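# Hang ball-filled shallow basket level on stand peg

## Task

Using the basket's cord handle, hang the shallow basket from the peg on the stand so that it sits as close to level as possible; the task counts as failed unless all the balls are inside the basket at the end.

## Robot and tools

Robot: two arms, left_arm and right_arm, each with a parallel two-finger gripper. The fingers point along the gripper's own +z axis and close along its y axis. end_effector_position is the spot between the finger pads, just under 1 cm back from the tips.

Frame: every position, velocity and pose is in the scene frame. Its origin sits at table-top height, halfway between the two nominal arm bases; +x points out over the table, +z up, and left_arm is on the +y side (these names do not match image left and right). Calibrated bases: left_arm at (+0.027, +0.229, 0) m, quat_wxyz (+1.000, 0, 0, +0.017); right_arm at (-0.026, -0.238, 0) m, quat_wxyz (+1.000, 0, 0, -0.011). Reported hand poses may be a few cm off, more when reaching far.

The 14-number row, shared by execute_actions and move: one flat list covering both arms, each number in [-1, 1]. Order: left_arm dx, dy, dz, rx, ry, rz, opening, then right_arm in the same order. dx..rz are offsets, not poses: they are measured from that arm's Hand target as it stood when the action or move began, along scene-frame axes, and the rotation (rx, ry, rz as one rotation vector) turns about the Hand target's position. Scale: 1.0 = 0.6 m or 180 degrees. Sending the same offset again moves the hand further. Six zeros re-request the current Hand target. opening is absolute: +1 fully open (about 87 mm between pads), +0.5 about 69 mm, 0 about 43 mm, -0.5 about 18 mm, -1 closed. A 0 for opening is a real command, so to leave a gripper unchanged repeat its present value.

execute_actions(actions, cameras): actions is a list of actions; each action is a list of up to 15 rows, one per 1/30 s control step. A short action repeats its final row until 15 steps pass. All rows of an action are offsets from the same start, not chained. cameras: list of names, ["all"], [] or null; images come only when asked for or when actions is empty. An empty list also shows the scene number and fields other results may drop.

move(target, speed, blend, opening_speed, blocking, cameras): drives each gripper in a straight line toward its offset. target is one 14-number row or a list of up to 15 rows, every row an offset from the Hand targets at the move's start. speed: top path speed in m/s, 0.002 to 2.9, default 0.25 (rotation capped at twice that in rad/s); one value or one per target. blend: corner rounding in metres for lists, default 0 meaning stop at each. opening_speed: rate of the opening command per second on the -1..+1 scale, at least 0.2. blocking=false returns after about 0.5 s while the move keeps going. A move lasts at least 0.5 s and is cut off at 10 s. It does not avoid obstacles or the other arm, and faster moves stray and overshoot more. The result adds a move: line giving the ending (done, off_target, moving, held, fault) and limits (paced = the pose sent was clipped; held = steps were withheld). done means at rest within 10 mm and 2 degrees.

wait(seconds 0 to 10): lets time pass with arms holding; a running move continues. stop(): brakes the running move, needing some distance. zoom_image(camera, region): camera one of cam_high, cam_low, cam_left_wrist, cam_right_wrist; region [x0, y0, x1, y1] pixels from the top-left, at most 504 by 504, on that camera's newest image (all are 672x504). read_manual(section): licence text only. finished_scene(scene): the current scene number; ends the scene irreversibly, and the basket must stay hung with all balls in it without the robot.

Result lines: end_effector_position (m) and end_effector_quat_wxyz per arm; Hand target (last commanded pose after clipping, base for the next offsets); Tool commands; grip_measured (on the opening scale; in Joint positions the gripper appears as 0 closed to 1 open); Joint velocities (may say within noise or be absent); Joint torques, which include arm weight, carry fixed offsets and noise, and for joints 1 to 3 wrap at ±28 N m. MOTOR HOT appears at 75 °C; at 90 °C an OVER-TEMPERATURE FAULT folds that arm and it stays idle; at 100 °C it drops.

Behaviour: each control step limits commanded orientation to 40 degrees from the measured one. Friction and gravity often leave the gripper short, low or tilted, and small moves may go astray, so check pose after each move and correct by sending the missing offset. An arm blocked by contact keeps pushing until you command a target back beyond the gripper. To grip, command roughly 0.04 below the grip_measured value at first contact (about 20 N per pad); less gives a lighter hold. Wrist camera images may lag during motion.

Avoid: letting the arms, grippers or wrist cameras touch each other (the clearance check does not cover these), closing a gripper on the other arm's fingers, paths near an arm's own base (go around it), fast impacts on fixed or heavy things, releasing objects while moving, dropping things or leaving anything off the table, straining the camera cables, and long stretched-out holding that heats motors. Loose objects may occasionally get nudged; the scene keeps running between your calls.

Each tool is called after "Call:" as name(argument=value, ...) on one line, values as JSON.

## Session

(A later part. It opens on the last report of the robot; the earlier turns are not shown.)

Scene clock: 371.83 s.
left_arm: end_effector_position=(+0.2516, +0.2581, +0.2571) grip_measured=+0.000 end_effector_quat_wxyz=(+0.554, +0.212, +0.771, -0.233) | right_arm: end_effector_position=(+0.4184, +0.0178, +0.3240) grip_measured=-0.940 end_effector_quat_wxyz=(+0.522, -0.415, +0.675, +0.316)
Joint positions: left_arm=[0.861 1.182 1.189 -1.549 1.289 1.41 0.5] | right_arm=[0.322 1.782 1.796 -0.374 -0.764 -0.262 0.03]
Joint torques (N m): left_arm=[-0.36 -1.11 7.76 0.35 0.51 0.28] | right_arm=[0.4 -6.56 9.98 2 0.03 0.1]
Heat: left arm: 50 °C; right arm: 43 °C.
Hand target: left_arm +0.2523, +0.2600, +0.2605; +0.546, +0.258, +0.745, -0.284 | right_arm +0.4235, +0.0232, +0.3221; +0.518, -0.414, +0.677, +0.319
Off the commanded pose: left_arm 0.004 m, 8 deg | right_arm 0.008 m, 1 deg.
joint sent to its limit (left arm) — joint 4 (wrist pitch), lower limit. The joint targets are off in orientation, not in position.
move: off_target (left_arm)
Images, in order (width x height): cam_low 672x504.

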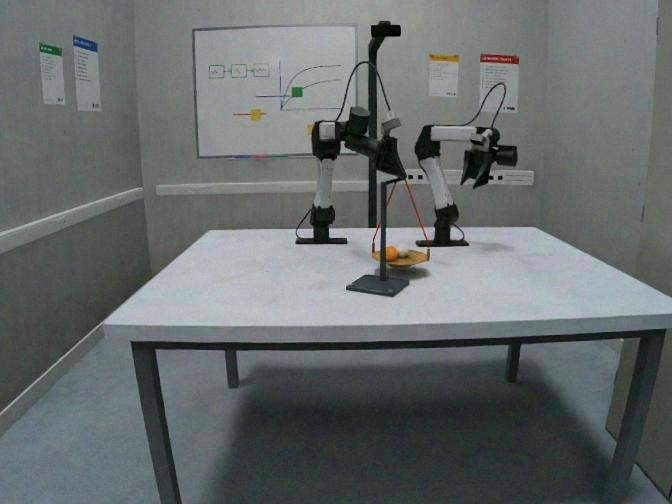

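Call:
move(target=[0,0,0,0,0,0,0,0,0,0,0,0,0,-0.4], speed=0.03, opening_speed=0.2, cameras=["all"])

Call:
zoom_image(camera="cam_low", region=[345, 190, 465, 280])

Call:
zoom_image(camera="cam_low", region=[365, 235, 435, 275])

Call:
zoom_image(camera="cam_high", region=[350, 200, 470, 290])

Scene clock: 384.03 s.
left_arm: end_effector_position=(+0.2516, +0.2581, +0.2571) grip_measured=+0.000 end_effector_quat_wxyz=(+0.554, +0.212, +0.771, -0.233) | right_arm: end_effector_position=(+0.4177, +0.0189, +0.3240) grip_measured=-0.400 end_effector_quat_wxyz=(+0.522, -0.416, +0.674, +0.317)
Joint positions: left_arm=[0.861 1.182 1.189 -1.549 1.289 1.41 0.5] | right_arm=[0.325 1.782 1.796 -0.374 -0.763 -0.262 0.3]
Joint torques (N m): left_arm=[-0.36 -1.14 7.73 0.35 0.51 0.28] | right_arm=[-0.17 -6.57 9.99 1.98 -0.09 -0.02]
Heat: left arm: 50 °C; right arm: 45 °C.
Hand target: left_arm +0.2523, +0.2600, +0.2605; +0.546, +0.258, +0.745, -0.284 | right_arm +0.4235, +0.0232, +0.3221; +0.518, -0.414, +0.677, +0.319
Off the commanded pose: left_arm 0.004 m, 8 deg | right_arm 0.007 m, 1 deg.
joint sent to its limit (left arm) — joint 4 (wrist pitch), lower limit. The joint targets are off in orientation, not in position.
move: off_target (left_arm)
camera_calibration:
cam_left_wrist: T_world_to_cam=[[-0.566236, -0.813457, 0.132907, 0.315701], [-0.786598, 0.48513, -0.381986, 0.190379], [0.246252, -0.320839, -0.914561, 0.399434], [0, 0, 0, 1]] pos_world=[0.230152, 0.292604, 0.39607]
cam_right_wrist: T_world_to_cam=[[0.890774, -0.454427, 0.00423175, -0.366226], [-0.411748, -0.810985, -0.415652, 0.342739], [0.192315, 0.36851, -0.909514, 0.350664], [0, 0, 0, 1]] pos_world=[0.399908, -0.01769, 0.462944]

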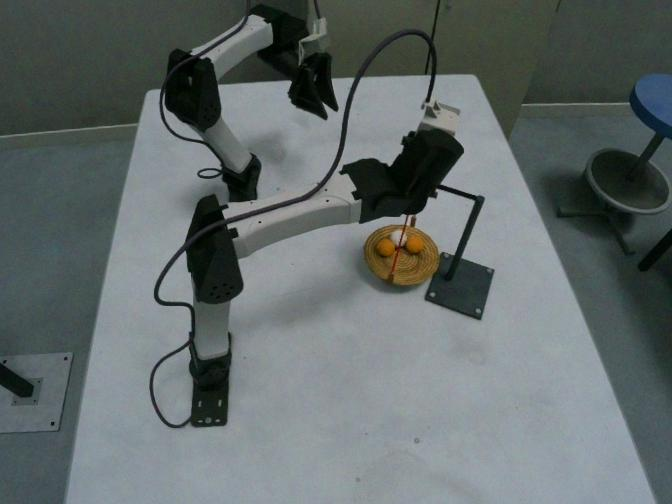

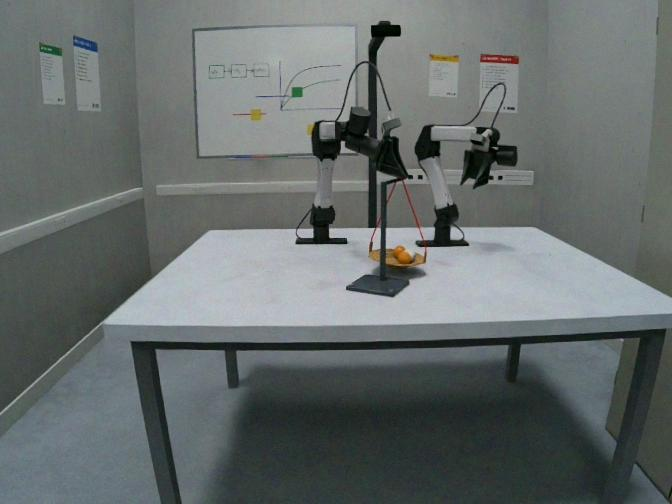

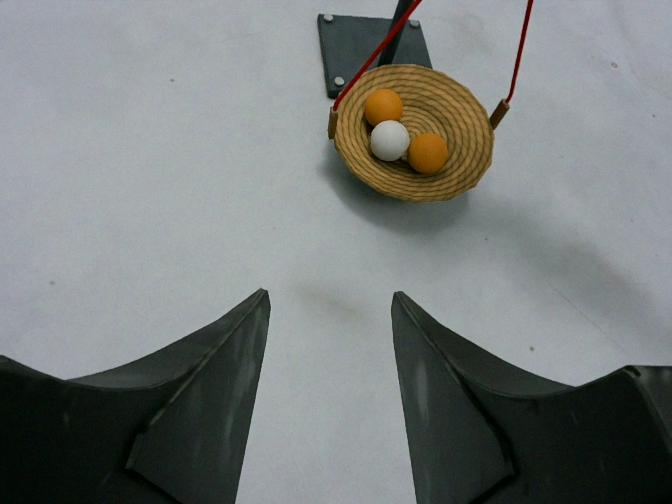

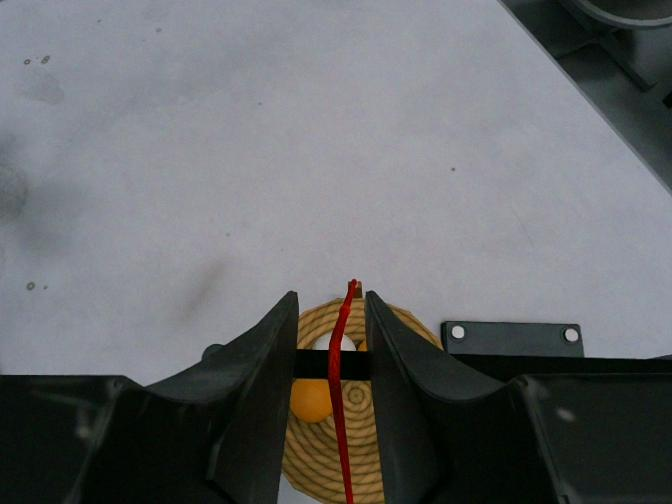

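Scaled by 4.200 from the camera's 672x504 image, which has a finer 960x720 frame.

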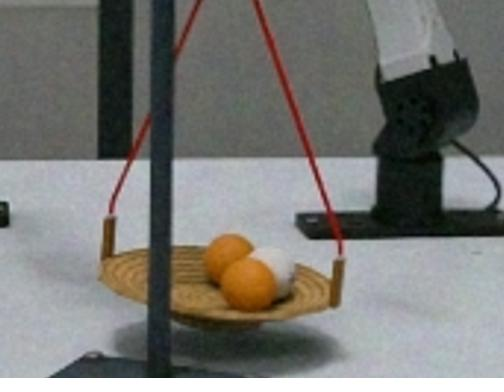

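Scaled by 7.200 from the camera's 672x504 image, which has a finer 960x720 frame.

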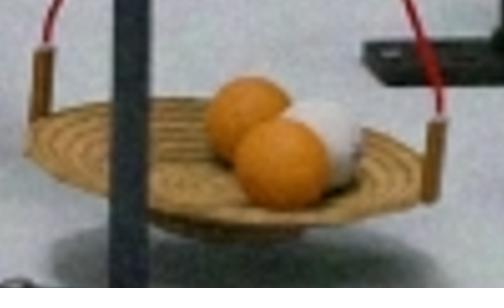

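Scaled by 4.200 from the camera's 672x504 image, which has a finer 960x720 frame.

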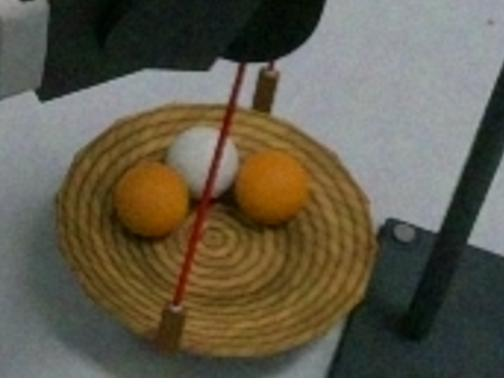

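Call:
move(target=[[0,0,0,0,0,0,0,0,0,0,0,0,0,-1],[0,0,0,0,0,0,0,-0.0077,-0.0148,0,0,0,0,-1]], speed=0.03, opening_speed=0.5, cameras=["cam_low","cam_right_wrist"])

Call:
zoom_image(camera="cam_low", region=[365, 235, 435, 275])

Call:
zoom_image(camera="cam_low", region=[365, 155, 435, 205])

Scene clock: 397.10 s.
left_arm: end_effector_position=(+0.2516, +0.2581, +0.2571) grip_measured=+0.000 end_effector_quat_wxyz=(+0.554, +0.212, +0.771, -0.233) | right_arm: end_effector_position=(+0.4197, +0.0156, +0.3239) grip_measured=-1.000 end_effector_quat_wxyz=(+0.523, -0.413, +0.676, +0.315)
Joint positions: left_arm=[0.861 1.182 1.189 -1.549 1.289 1.41 0.5] | right_arm=[0.318 1.782 1.796 -0.374 -0.762 -0.261 0]
Joint torques (N m): left_arm=[-0.36 -1.11 7.76 0.35 0.51 0.28] | right_arm=[-1.09 -8.49 7.32 1.96 -0.18 0]
Heat: left arm: 50 °C; right arm: 47 °C.
Hand target: left_arm +0.2523, +0.2600, +0.2605; +0.546, +0.258, +0.745, -0.284 | right_arm +0.4189, +0.0143, +0.3221; +0.518, -0.414, +0.677, +0.319
Off the commanded pose: left_arm 0.004 m, 8 deg | right_arm 0.002 m, 1 deg.
joint sent to its limit (left arm) — joint 4 (wrist pitch), lower limit. The joint targets are off in orientation, not in position.
move: off_target (left_arm)
camera_calibration:
cam_right_wrist: T_world_to_cam=[[0.887058, -0.461639, 0.00405685, -0.367775], [-0.418423, -0.807668, -0.415446, 0.343452], [0.195063, 0.366827, -0.909609, 0.350333], [0, 0, 0, 1]] pos_world=[0.401609, -0.0208959, 0.462844]
Images, in order (width x height): cam_low 672x504, cam_right_wrist 672x504.

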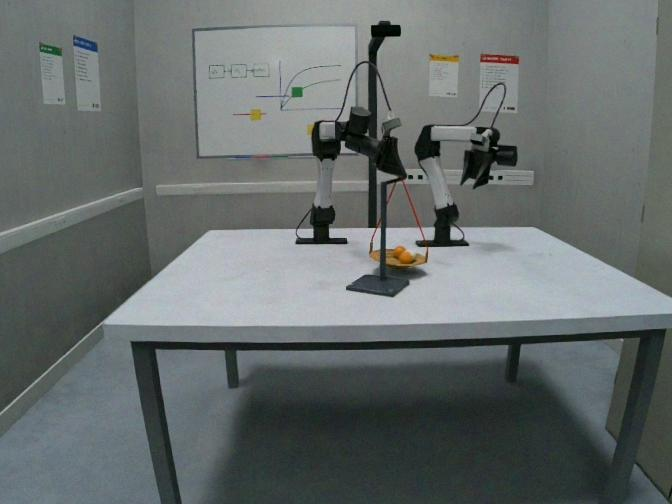

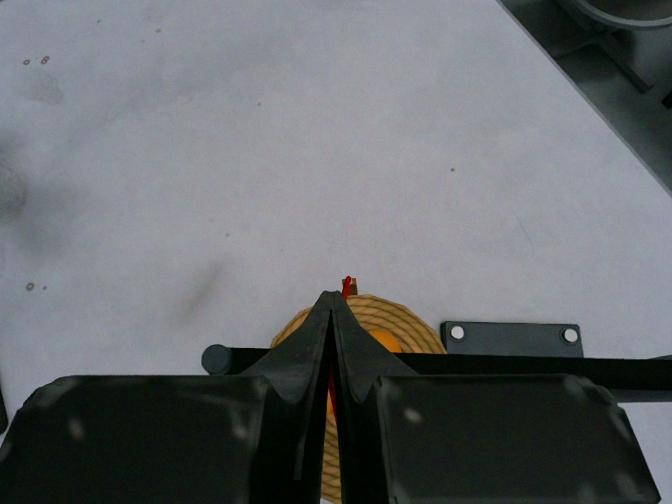

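Scaled by 7.200 from the camera's 672x504 image, which has a finer 960x720 frame.

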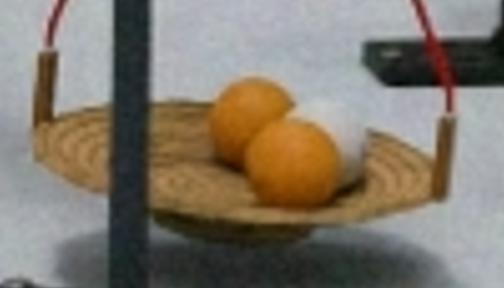

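Scaled by 7.200 from the camera's 672x504 image, which has a finer 960x720 frame.

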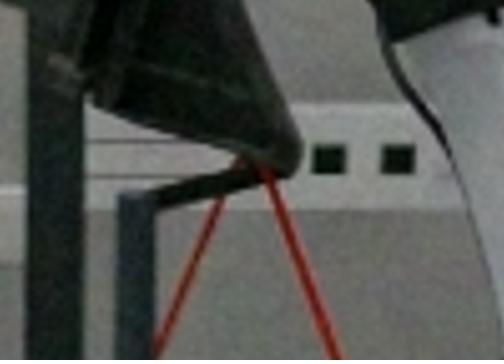

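Call:
move(target=[[0,0,0,0,0,0,0,0,0,0.006,0,0,0,-0.4],[0,0,0,0,0,0,0,-0.0093,-0.0177,0.006,0,0,0,-0.4],[0,0,0,0,0,0,0,-0.0093,-0.0177,-0.012,0,0,0,-0.4]], speed=0.03, opening_speed=0.3, cameras=["cam_low","cam_right_wrist"])

Call:
zoom_image(camera="cam_low", region=[365, 235, 435, 275])

Call:
zoom_image(camera="cam_low", region=[365, 155, 435, 205])

Call:
zoom_image(camera="cam_right_wrist", region=[240, 240, 440, 390])

Scene clock: 409.80 s.
left_arm: end_effector_position=(+0.2516, +0.2581, +0.2571) grip_measured=+0.000 end_effector_quat_wxyz=(+0.554, +0.212, +0.771, -0.233) | right_arm: end_effector_position=(+0.4211, +0.0079, +0.3225) grip_measured=-0.400 end_effector_quat_wxyz=(+0.531, -0.414, +0.668, +0.317)
Joint positions: left_arm=[0.861 1.182 1.189 -1.549 1.289 1.41 0.5] | right_arm=[0.294 1.767 1.754 -0.33 -0.791 -0.265 0.3]
Joint torques (N m): left_arm=[-0.38 -1.11 7.75 0.35 0.51 0.28] | right_arm=[-0.64 -10.24 4.67 1.73 -0.12 -0.09]
Heat: left arm: 50 °C; right arm: 47 °C.
Hand target: left_arm +0.2523, +0.2600, +0.2605; +0.546, +0.258, +0.745, -0.284 | right_arm +0.4133, +0.0037, +0.3150; +0.518, -0.414, +0.677, +0.319
Off the commanded pose: left_arm 0.004 m, 8 deg | right_arm 0.012 m, 2 deg.
joint sent to its limit (left arm) — joint 4 (wrist pitch), lower limit. The joint targets are off in orientation, not in position.
move: off_target (left_arm, right_arm)
camera_calibration:
cam_right_wrist: T_world_to_cam=[[0.889168, -0.457388, 0.0133097, -0.376469], [-0.407268, -0.804325, -0.432658, 0.338027], [0.208598, 0.379285, -0.90146, 0.343217], [0, 0, 0, 1]] pos_world=[0.400818, -0.0304854, 0.460657]
Images, in order (width x height): cam_low 672x504, cam_right_wrist 672x504.

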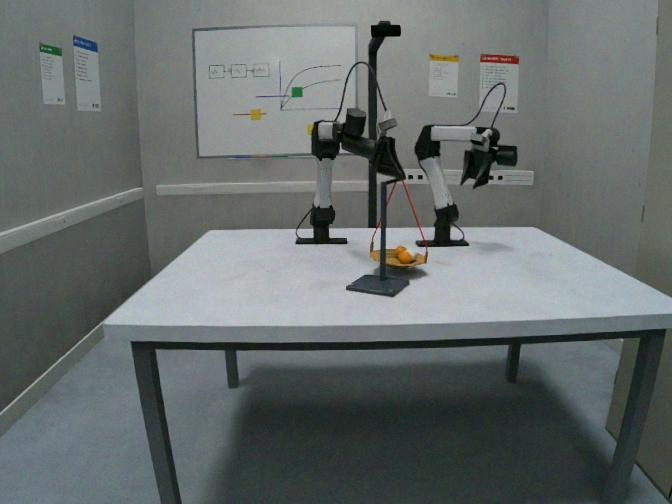

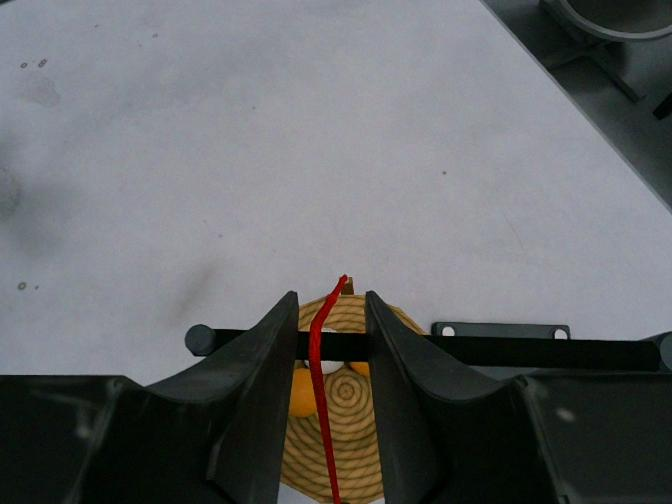

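Scaled by 7.200 from the camera's 672x504 image, which has a finer 960x720 frame.

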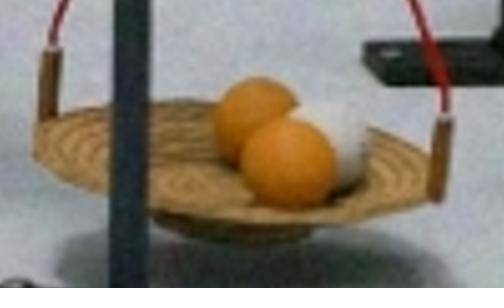

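Scaled by 7.200 from the camera's 672x504 image, which has a finer 960x720 frame.

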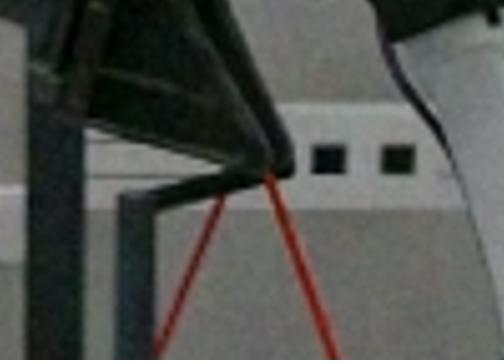

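Scaled by 2.520 from the camera's 672x504 image, which has a finer 960x720 frame.

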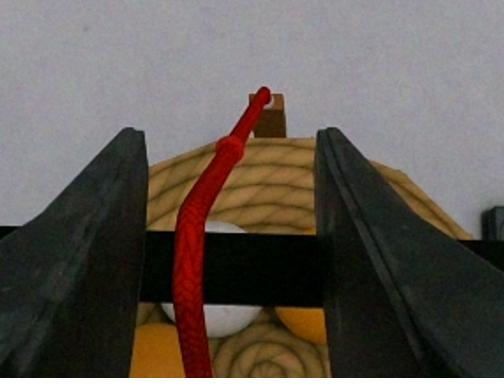

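Call:
move(target=[[0,0,0,0,0,0,0,-0.005,-0.003,0.024,0,0,0,-0.4],[0,0,0,0,0,0,0,-0.011,-0.008,0.018,0,0,0,-0.4],[0,0,0,0,0,0,0,-0.011,-0.008,-0.003,0,0,0,-0.4]], speed=0.03, cameras=["cam_low","cam_right_wrist"])

Call:
zoom_image(camera="cam_low", region=[365, 155, 435, 205])

Call:
zoom_image(camera="cam_right_wrist", region=[240, 240, 440, 390])

Scene clock: 419.03 s.
left_arm: end_effector_position=(+0.2516, +0.2581, +0.2571) grip_measured=+0.000 end_effector_quat_wxyz=(+0.554, +0.212, +0.771, -0.233) | right_arm: end_effector_position=(+0.4202, +0.0057, +0.3224) grip_measured=-0.400 end_effector_quat_wxyz=(+0.540, -0.418, +0.661, +0.311)
Joint positions: left_arm=[0.861 1.182 1.189 -1.549 1.289 1.41 0.5] | right_arm=[0.291 1.746 1.714 -0.289 -0.792 -0.274 0.3]
Joint torques (N m): left_arm=[-0.38 -1.16 7.75 0.34 0.51 0.28] | right_arm=[-1.13 -10.71 4.33 1.45 -0.1 -0.11]
Heat: left arm: 50 °C; right arm: 45 °C.
Hand target: left_arm +0.2523, +0.2600, +0.2605; +0.546, +0.258, +0.745, -0.284 | right_arm +0.4068, -0.0012, +0.3131; +0.518, -0.414, +0.677, +0.319
Off the commanded pose: left_arm 0.004 m, 8 deg | right_arm 0.018 m, 3 deg.
joint sent to its limit (left arm) — joint 4 (wrist pitch), lower limit. The joint targets are off in orientation, not in position.
move: off_target (left_arm, right_arm)
camera_calibration:
cam_right_wrist: T_world_to_cam=[[0.888157, -0.458023, 0.0373121, -0.384049], [-0.395467, -0.803152, -0.445593, 0.335164], [0.234059, 0.381, -0.894458, 0.331152], [0, 0, 0, 1]] pos_world=[0.396133, -0.0328848, 0.459878]
Images, in order (width x height): cam_low 672x504, cam_right_wrist 672x504.

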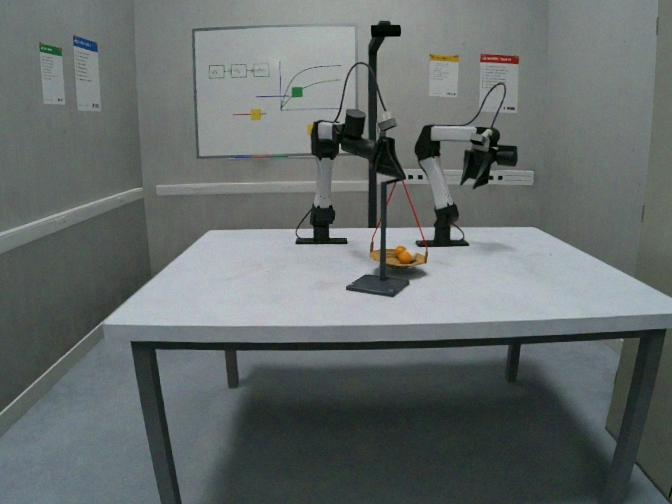

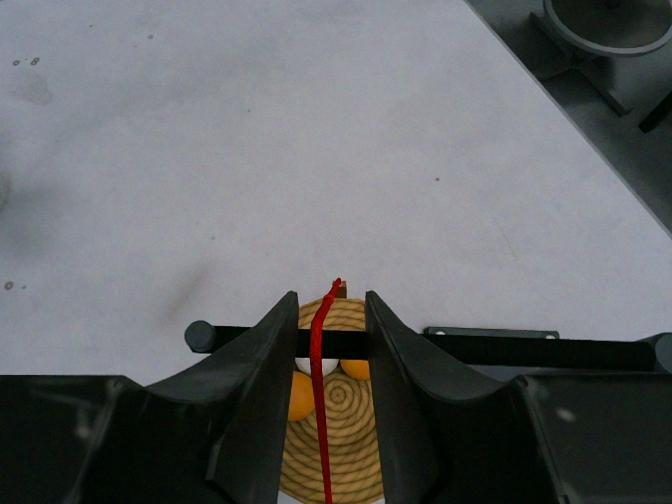

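Scaled by 7.200 from the camera's 672x504 image, which has a finer 960x720 frame.

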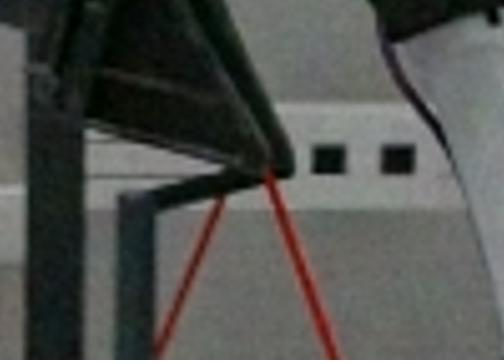

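Scaled by 2.520 from the camera's 672x504 image, which has a finer 960x720 frame.

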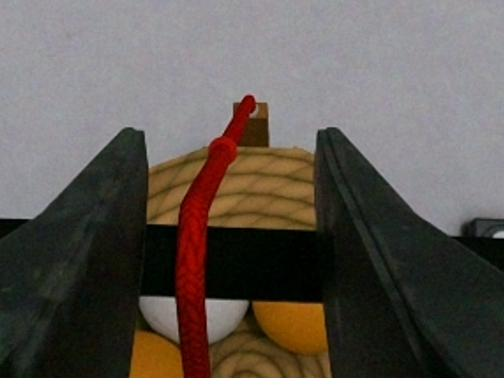

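Call:
move(target=[[0,0,0,0,0,0,0,0,0,0.055,0,0,0,-0.4],[0,0,0,0,0,0,0,-0.008,-0.0255,0.055,0,0,0,-0.4]], speed=0.05, blend=[0.01,0], cameras=["cam_low","cam_right_wrist"])

Call:
zoom_image(camera="cam_low", region=[365, 235, 435, 275])

Scene clock: 436.03 s.
left_arm: end_effector_position=(+0.2516, +0.2581, +0.2571) grip_measured=+0.000 end_effector_quat_wxyz=(+0.554, +0.212, +0.771, -0.233) | right_arm: end_effector_position=(+0.4108, -0.0147, +0.3329) grip_measured=-0.400 end_effector_quat_wxyz=(+0.512, -0.406, +0.686, +0.319)
Joint positions: left_arm=[0.861 1.182 1.189 -1.549 1.289 1.41 0.5] | right_arm=[0.247 1.746 1.815 -0.479 -0.823 -0.286 0.3]
Joint torques (N m): left_arm=[-0.38 -1.14 7.73 0.35 0.51 0.28] | right_arm=[-0.53 -10.51 8.18 1.76 -0.27 -0.14]
Heat: left arm: 51 °C; right arm: 44 °C.
Hand target: left_arm +0.2523, +0.2600, +0.2605; +0.546, +0.258, +0.745, -0.284 | right_arm +0.4019, -0.0164, +0.3462; +0.518, -0.414, +0.677, +0.319
Off the commanded pose: left_arm 0.004 m, 8 deg | right_arm 0.016 m, 2 deg.
joint sent to its limit (left arm) — joint 4 (wrist pitch), lower limit. The joint targets are off in orientation, not in position.
move: off_target (left_arm, right_arm); blend cut to 0.008 m at target 1
camera_calibration:
cam_right_wrist: T_world_to_cam=[[0.882991, -0.468728, -0.0249319, -0.362662], [-0.438569, -0.804917, -0.399708, 0.32209], [0.167286, 0.363872, -0.916304, 0.384938], [0, 0, 0, 1]] pos_world=[0.397091, -0.0508024, 0.47242]
Images, in order (width x height): cam_low 672x504, cam_right_wrist 672x504.

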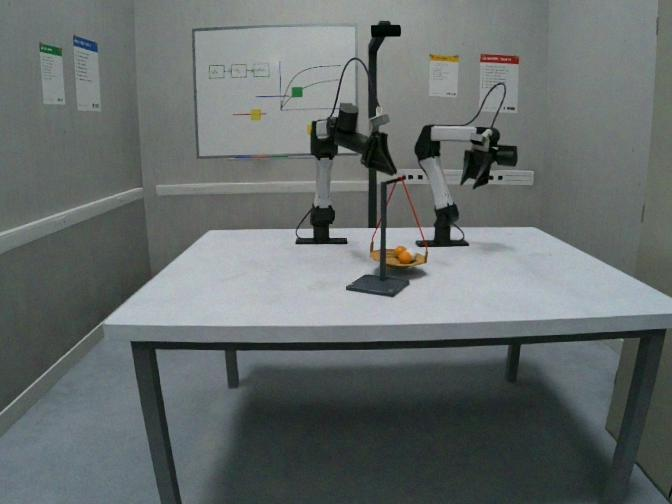

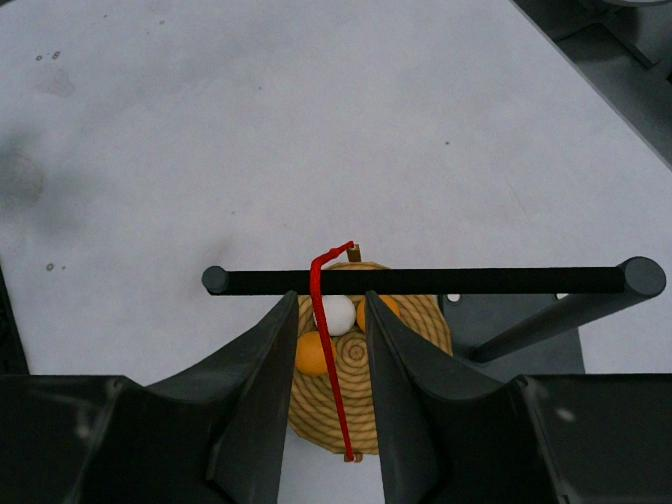

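Scaled by 7.200 from the camera's 672x504 image, which has a finer 960x720 frame.

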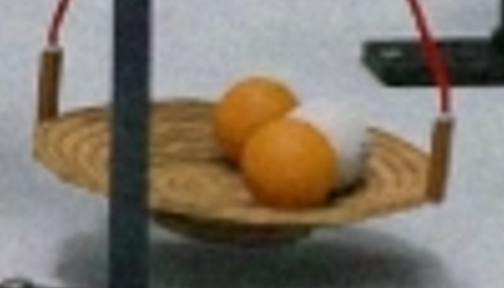

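Call:
move(target=[0,0,0,0,0,0,0,0.006,0,-0.073,0,0,0,-0.4], speed=0.04, cameras=["cam_low","cam_right_wrist"])

Call:
zoom_image(camera="cam_low", region=[365, 155, 435, 205])

Scene clock: 445.93 s.
left_arm: end_effector_position=(+0.2516, +0.2581, +0.2571) grip_measured=+0.000 end_effector_quat_wxyz=(+0.554, +0.212, +0.771, -0.233) | right_arm: end_effector_position=(+0.4127, -0.0141, +0.2882) grip_measured=-0.400 end_effector_quat_wxyz=(+0.502, -0.405, +0.693, +0.322)
Joint positions: left_arm=[0.861 1.182 1.189 -1.549 1.289 1.41 0.5] | right_arm=[0.247 1.732 1.635 -0.342 -0.825 -0.291 0.3]
Joint torques (N m): left_arm=[-0.36 -1.11 7.75 0.35 0.51 0.28] | right_arm=[-0.75 -11.78 5.65 2.17 -0.32 -0.11]
Heat: left arm: 51 °C; right arm: 44 °C.
Hand target: left_arm +0.2523, +0.2600, +0.2605; +0.546, +0.258, +0.745, -0.284 | right_arm +0.4055, -0.0164, +0.3022; +0.518, -0.414, +0.677, +0.319
Off the commanded pose: left_arm 0.004 m, 8 deg | right_arm 0.016 m, 3 deg.
joint sent to its limit (left arm) — joint 4 (wrist pitch), lower limit. The joint targets are off in orientation, not in position.
move: off_target (left_arm, right_arm)
camera_calibration:
cam_right_wrist: T_world_to_cam=[[0.883951, -0.465693, -0.0419636, -0.360711], [-0.444756, -0.809712, -0.38283, 0.30313], [0.144303, 0.357066, -0.922865, 0.354757], [0, 0, 0, 1]] pos_world=[0.402477, -0.0492046, 0.428303]
Images, in order (width x height): cam_low 672x504, cam_right_wrist 672x504.

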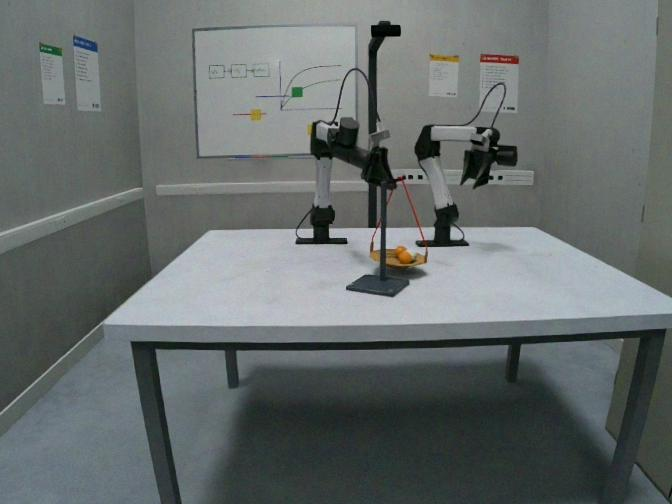

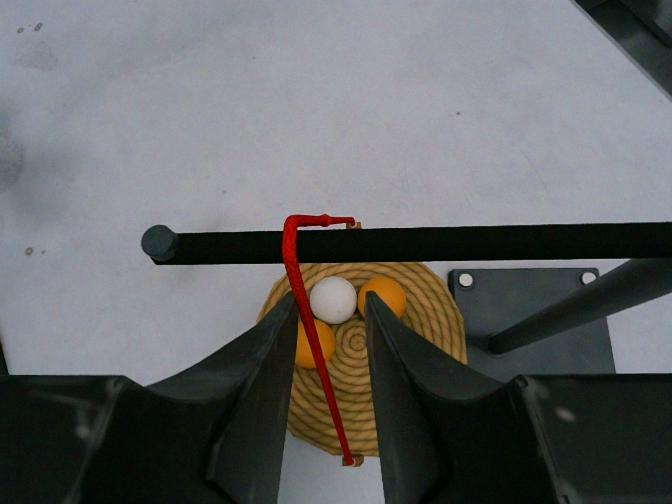

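Scaled by 7.200 from the camera's 672x504 image, which has a finer 960x720 frame.

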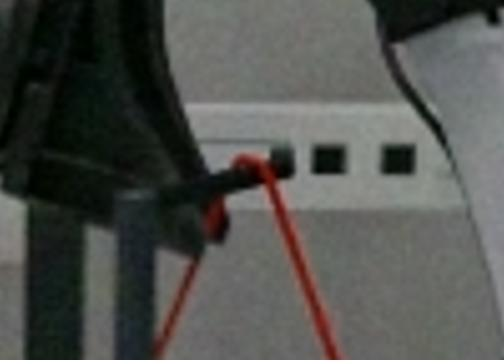

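Call:
move(target=[0,0,0,0,0,0,0,-0.019,0.008,0.023,0,0,0,-0.4], speed=0.04, cameras=["cam_low","cam_right_wrist"])

Call:
zoom_image(camera="cam_low", region=[365, 155, 435, 205])

Call:
zoom_image(camera="cam_right_wrist", region=[240, 200, 440, 350])

Scene clock: 456.37 s.
left_arm: end_effector_position=(+0.2516, +0.2581, +0.2571) grip_measured=+0.000 end_effector_quat_wxyz=(+0.554, +0.212, +0.771, -0.233) | right_arm: end_effector_position=(+0.4041, -0.0111, +0.3046) grip_measured=-0.400 end_effector_quat_wxyz=(+0.514, -0.412, +0.681, +0.320)
Joint positions: left_arm=[0.861 1.182 1.189 -1.549 1.289 1.41 0.5] | right_arm=[0.258 1.696 1.635 -0.342 -0.825 -0.291 0.3]
Joint torques (N m): left_arm=[-0.36 -1.16 7.76 0.35 0.51 0.28] | right_arm=[-0.17 -11.03 7.02 1.82 -0.08 0.05]
Heat: left arm: 51 °C; right arm: 44 °C.
Hand target: left_arm +0.2523, +0.2600, +0.2605; +0.546, +0.258, +0.745, -0.284 | right_arm +0.3942, -0.0117, +0.3160; +0.518, -0.414, +0.677, +0.319
Off the commanded pose: left_arm 0.004 m, 8 deg | right_arm 0.015 m, 1 deg.
joint sent to its limit (left arm) — joint 4 (wrist pitch), lower limit. The joint targets are off in orientation, not in position.
move: off_target (left_arm, right_arm)
camera_calibration:
cam_right_wrist: T_world_to_cam=[[0.889677, -0.45636, -0.0144812, -0.361504], [-0.422556, -0.810932, -0.404767, 0.305631], [0.172976, 0.366231, -0.914305, 0.355958], [0, 0, 0, 1]] pos_world=[0.389196, -0.0474927, 0.443928]
Images, in order (width x height): cam_low 672x504, cam_right_wrist 672x504.

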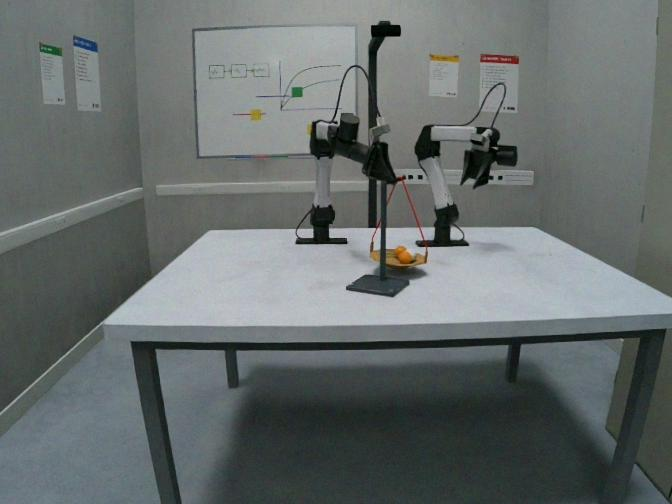

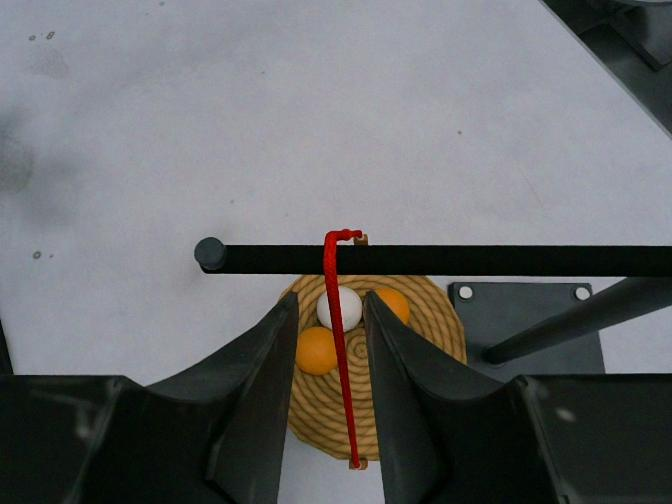

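Scaled by 7.200 from the camera's 672x504 image, which has a finer 960x720 frame.

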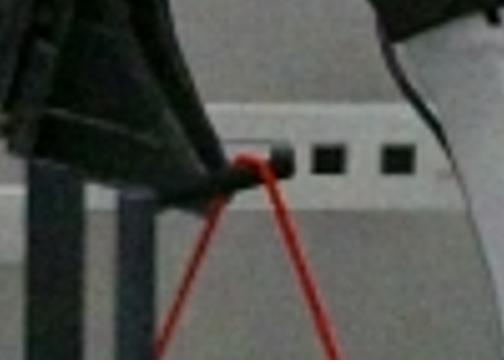

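Scaled by 2.520 from the camera's 672x504 image, which has a finer 960x720 frame.

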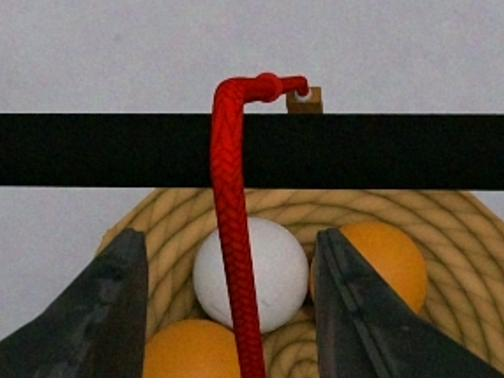

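Call:
move(target=[0,0,0,0,0,0,0,0.011,0.008,-0.022,0,0,0,-0.4], speed=0.04, cameras=["cam_low","cam_right_wrist"])

Call:
zoom_image(camera="cam_low", region=[365, 155, 435, 205])

Call:
zoom_image(camera="cam_right_wrist", region=[240, 200, 440, 350])

Scene clock: 466.73 s.
left_arm: end_effector_position=(+0.2516, +0.2581, +0.2571) grip_measured=+0.000 end_effector_quat_wxyz=(+0.554, +0.212, +0.771, -0.233) | right_arm: end_effector_position=(+0.4037, -0.0082, +0.3008) grip_measured=-0.400 end_effector_quat_wxyz=(+0.514, -0.414, +0.680, +0.320)
Joint positions: left_arm=[0.861 1.182 1.189 -1.549 1.289 1.41 0.5] | right_arm=[0.265 1.696 1.621 -0.327 -0.82 -0.291 0.3]
Joint torques (N m): left_arm=[-0.36 -1.13 7.73 0.35 0.51 0.28] | right_arm=[0.02 -9.26 5.57 2.18 -0.03 0.07]
Heat: left arm: 51 °C; right arm: 44 °C.
Hand target: left_arm +0.2523, +0.2600, +0.2605; +0.546, +0.258, +0.745, -0.284 | right_arm +0.4008, -0.0069, +0.3028; +0.518, -0.414, +0.677, +0.319
Off the commanded pose: left_arm 0.004 m, 8 deg | right_arm 0.004 m, 1 deg.
joint sent to its limit (left arm) — joint 4 (wrist pitch), lower limit. The joint targets are off in orientation, not in position.
move: off_target (left_arm)
camera_calibration:
cam_right_wrist: T_world_to_cam=[[0.891066, -0.45369, -0.0129057, -0.360857], [-0.419752, -0.812927, -0.403681, 0.304904], [0.172655, 0.365124, -0.914809, 0.351769], [0, 0, 0, 1]] pos_world=[0.388796, -0.0442916, 0.440229]
Images, in order (width x height): cam_low 672x504, cam_right_wrist 672x504.

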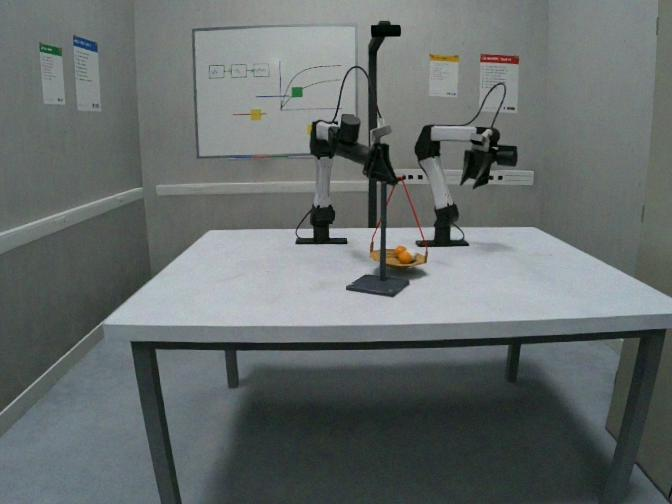

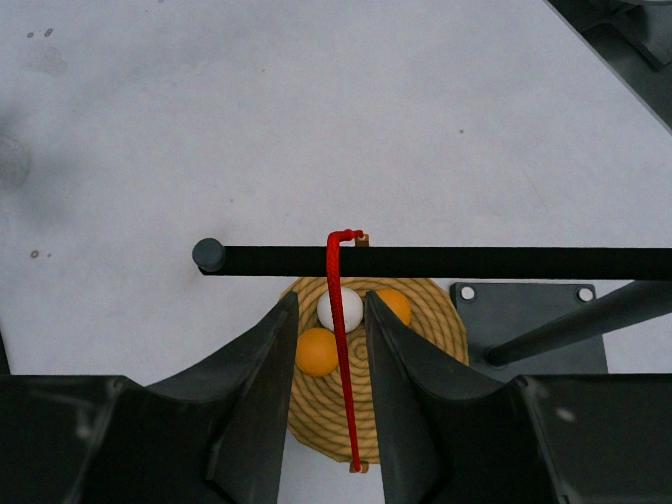

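Scaled by 7.200 from the camera's 672x504 image, which has a finer 960x720 frame.

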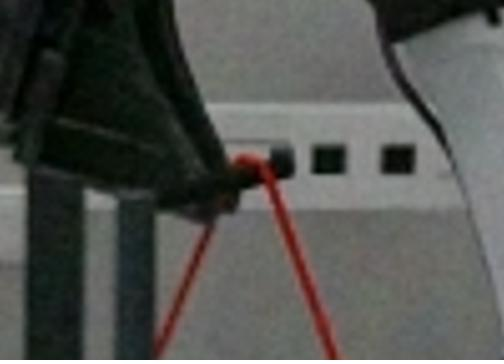

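Scaled by 2.520 from the camera's 672x504 image, which has a finer 960x720 frame.

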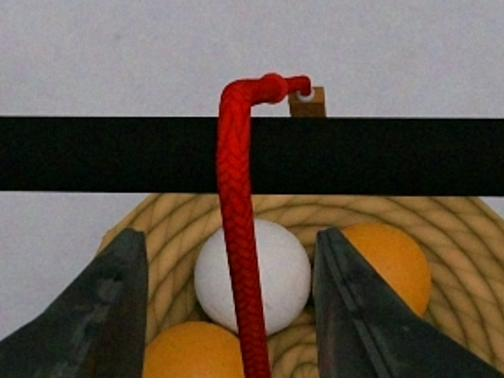

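Call:
move(target=[[0,0,0,0,0,0,0,0,0,0,0,0,0,-1],[0,0,0,0,0,0,0,-0.001,-0.002,-0.012,0,0,0,-1]], speed=0.03, opening_speed=0.5, cameras=["cam_low","cam_right_wrist"])

Call:
zoom_image(camera="cam_low", region=[365, 155, 435, 205])

Call:
zoom_image(camera="cam_low", region=[365, 235, 435, 275])

Scene clock: 480.53 s.
left_arm: end_effector_position=(+0.2516, +0.2581, +0.2571) grip_measured=+0.000 end_effector_quat_wxyz=(+0.554, +0.212, +0.771, -0.233) | right_arm: end_effector_position=(+0.4066, -0.0076, +0.2954) grip_measured=-0.931 end_effector_quat_wxyz=(+0.519, -0.415, +0.676, +0.318)
Joint positions: left_arm=[0.861 1.182 1.189 -1.549 1.289 1.41 0.5] | right_arm=[0.265 1.696 1.59 -0.281 -0.819 -0.291 0.034]
Joint torques (N m): left_arm=[-0.36 -1.14 7.73 0.35 0.51 0.28] | right_arm=[-0.09 -9.92 4.86 2.06 -0.11 0.04]
Heat: left arm: 52 °C; right arm: 43 °C.
Hand target: left_arm +0.2523, +0.2600, +0.2605; +0.546, +0.258, +0.745, -0.284 | right_arm +0.4002, -0.0081, +0.2956; +0.518, -0.414, +0.677, +0.319
Off the commanded pose: left_arm 0.004 m, 8 deg | right_arm 0.006 m, 0 deg.
joint sent to its limit (left arm) — joint 4 (wrist pitch), lower limit. The joint targets are off in orientation, not in position.
move: off_target (left_arm)
camera_calibration:
cam_right_wrist: T_world_to_cam=[[0.890725, -0.454539, -0.00167606, -0.366432], [-0.414771, -0.811275, -0.412065, 0.304927], [0.18594, 0.367732, -0.911153, 0.339683], [0, 0, 0, 1]] pos_world=[0.389705, -0.0440906, 0.434539]
Images, in order (width x height): cam_low 672x504, cam_right_wrist 672x504.

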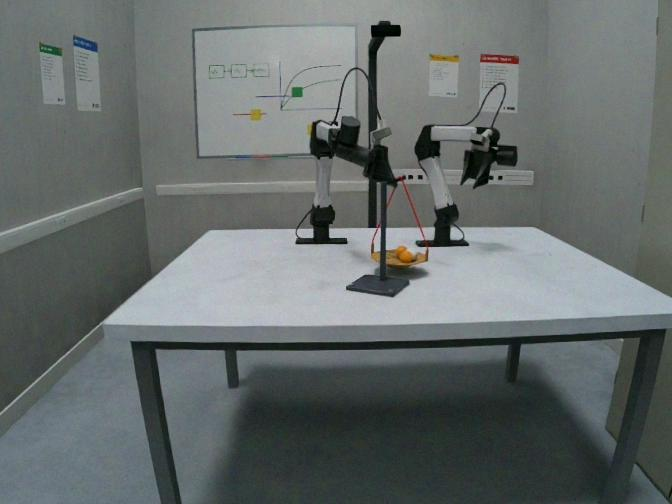

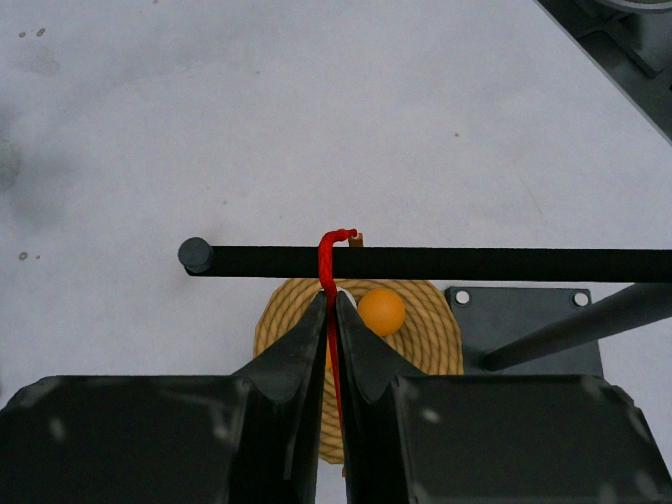

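Scaled by 7.200 from the camera's 672x504 image, which has a finer 960x720 frame.

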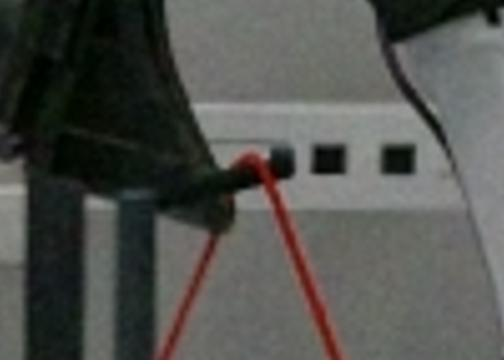

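Scaled by 7.200 from the camera's 672x504 image, which has a finer 960x720 frame.

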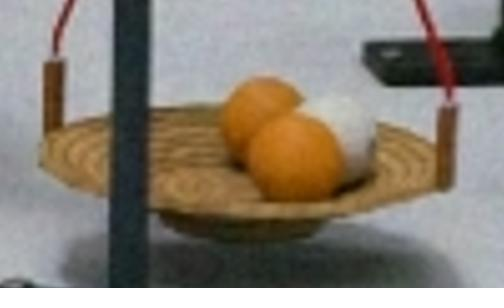

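Call:
move(target=[0,0,0,0,0,0,0,0,0,0,0,0,0,-0.4], speed=0.03, opening_speed=0.2, cameras=["all"])

Call:
zoom_image(camera="cam_low", region=[365, 235, 435, 275])

Call:
zoom_image(camera="cam_high", region=[350, 200, 470, 290])

Call:
zoom_image(camera="cam_low", region=[365, 155, 435, 205])

Scene clock: 488.70 s.
left_arm: end_effector_position=(+0.2516, +0.2581, +0.2571) grip_measured=+0.000 end_effector_quat_wxyz=(+0.554, +0.212, +0.771, -0.233) | right_arm: end_effector_position=(+0.4062, -0.0077, +0.2931) grip_measured=-0.400 end_effector_quat_wxyz=(+0.517, -0.415, +0.678, +0.319)
Joint positions: left_arm=[0.861 1.182 1.189 -1.549 1.289 1.41 0.5] | right_arm=[0.265 1.696 1.584 -0.281 -0.819 -0.291 0.3]
Joint torques (N m): left_arm=[-0.36 -1.13 7.75 0.35 0.51 0.28] | right_arm=[-0.36 -9.81 5.57 1.98 -0.06 0.03]
Heat: left arm: 52 °C; right arm: 43 °C.
Hand target: left_arm +0.2523, +0.2600, +0.2605; +0.546, +0.258, +0.745, -0.284 | right_arm +0.4002, -0.0081, +0.2956; +0.518, -0.414, +0.677, +0.319
Off the commanded pose: left_arm 0.004 m, 8 deg | right_arm 0.007 m, 0 deg.
joint sent to its limit (left arm) — joint 4 (wrist pitch), lower limit. The joint targets are off in orientation, not in position.
move: off_target (left_arm)
camera_calibration:
cam_left_wrist: T_world_to_cam=[[-0.566236, -0.813457, 0.132907, 0.315701], [-0.786598, 0.48513, -0.381986, 0.190379], [0.246252, -0.320839, -0.914561, 0.399434], [0, 0, 0, 1]] pos_world=[0.230152, 0.292604, 0.39607]
cam_right_wrist: T_world_to_cam=[[0.890705, -0.454547, -0.0057122, -0.364948], [-0.416887, -0.811769, -0.408946, 0.303596], [0.181248, 0.366631, -0.912541, 0.340002], [0, 0, 0, 1]] pos_world=[0.390002, -0.0440913, 0.432335]

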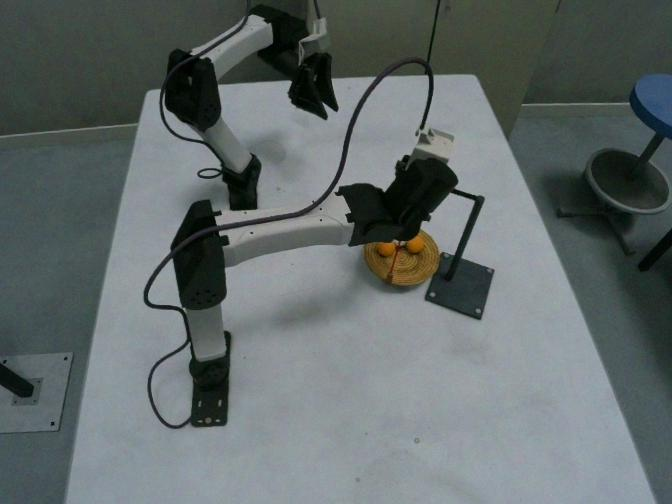

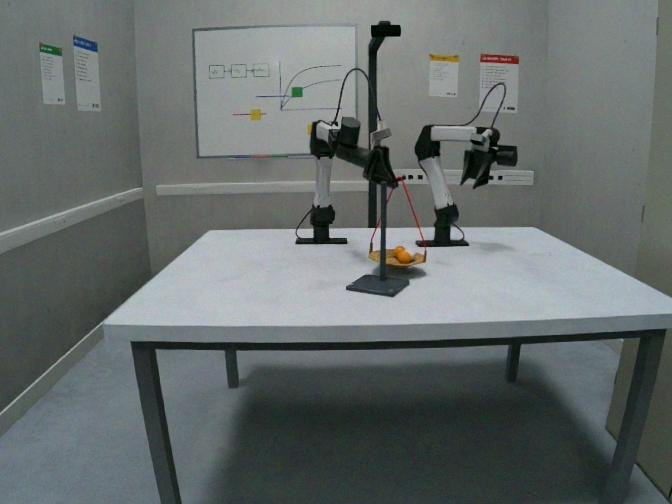

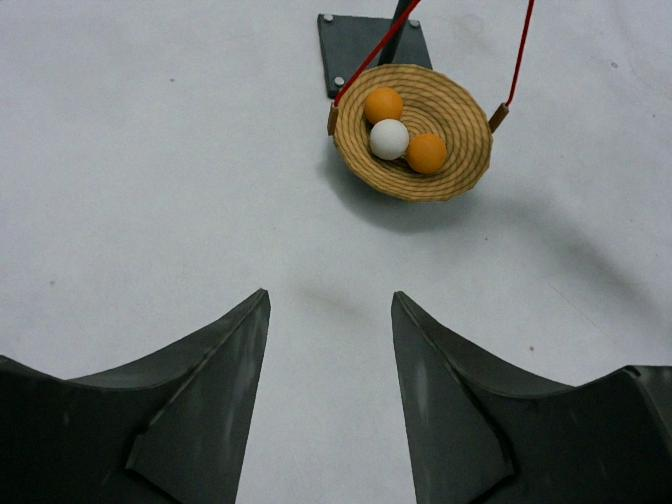

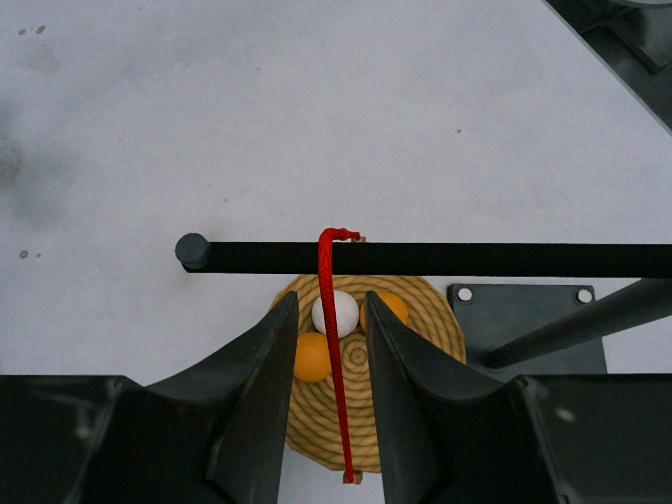

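Scaled by 7.200 from the camera's 672x504 image, which has a finer 960x720 frame.

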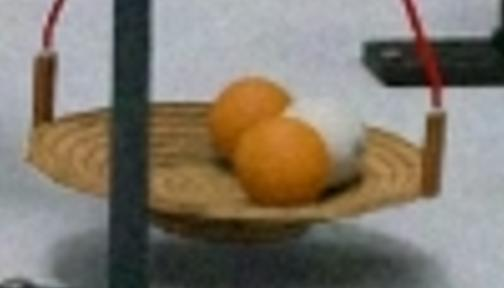

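Scaled by 4.200 from the camera's 672x504 image, which has a finer 960x720 frame.

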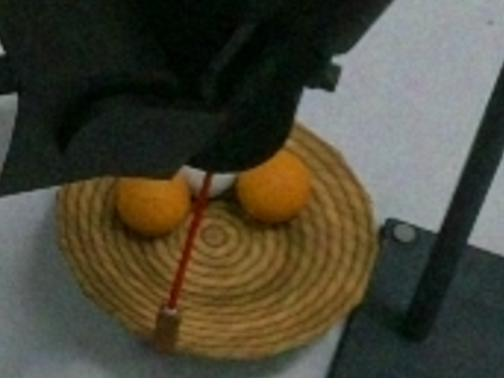

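Scaled by 7.200 from the camera's 672x504 image, which has a finer 960x720 frame.

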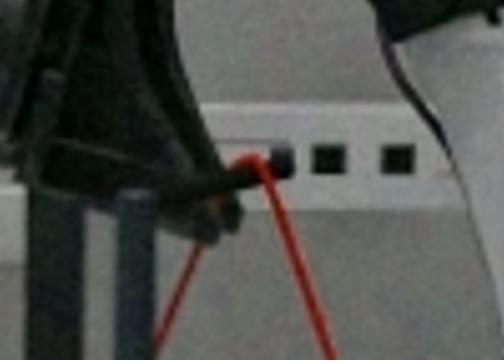

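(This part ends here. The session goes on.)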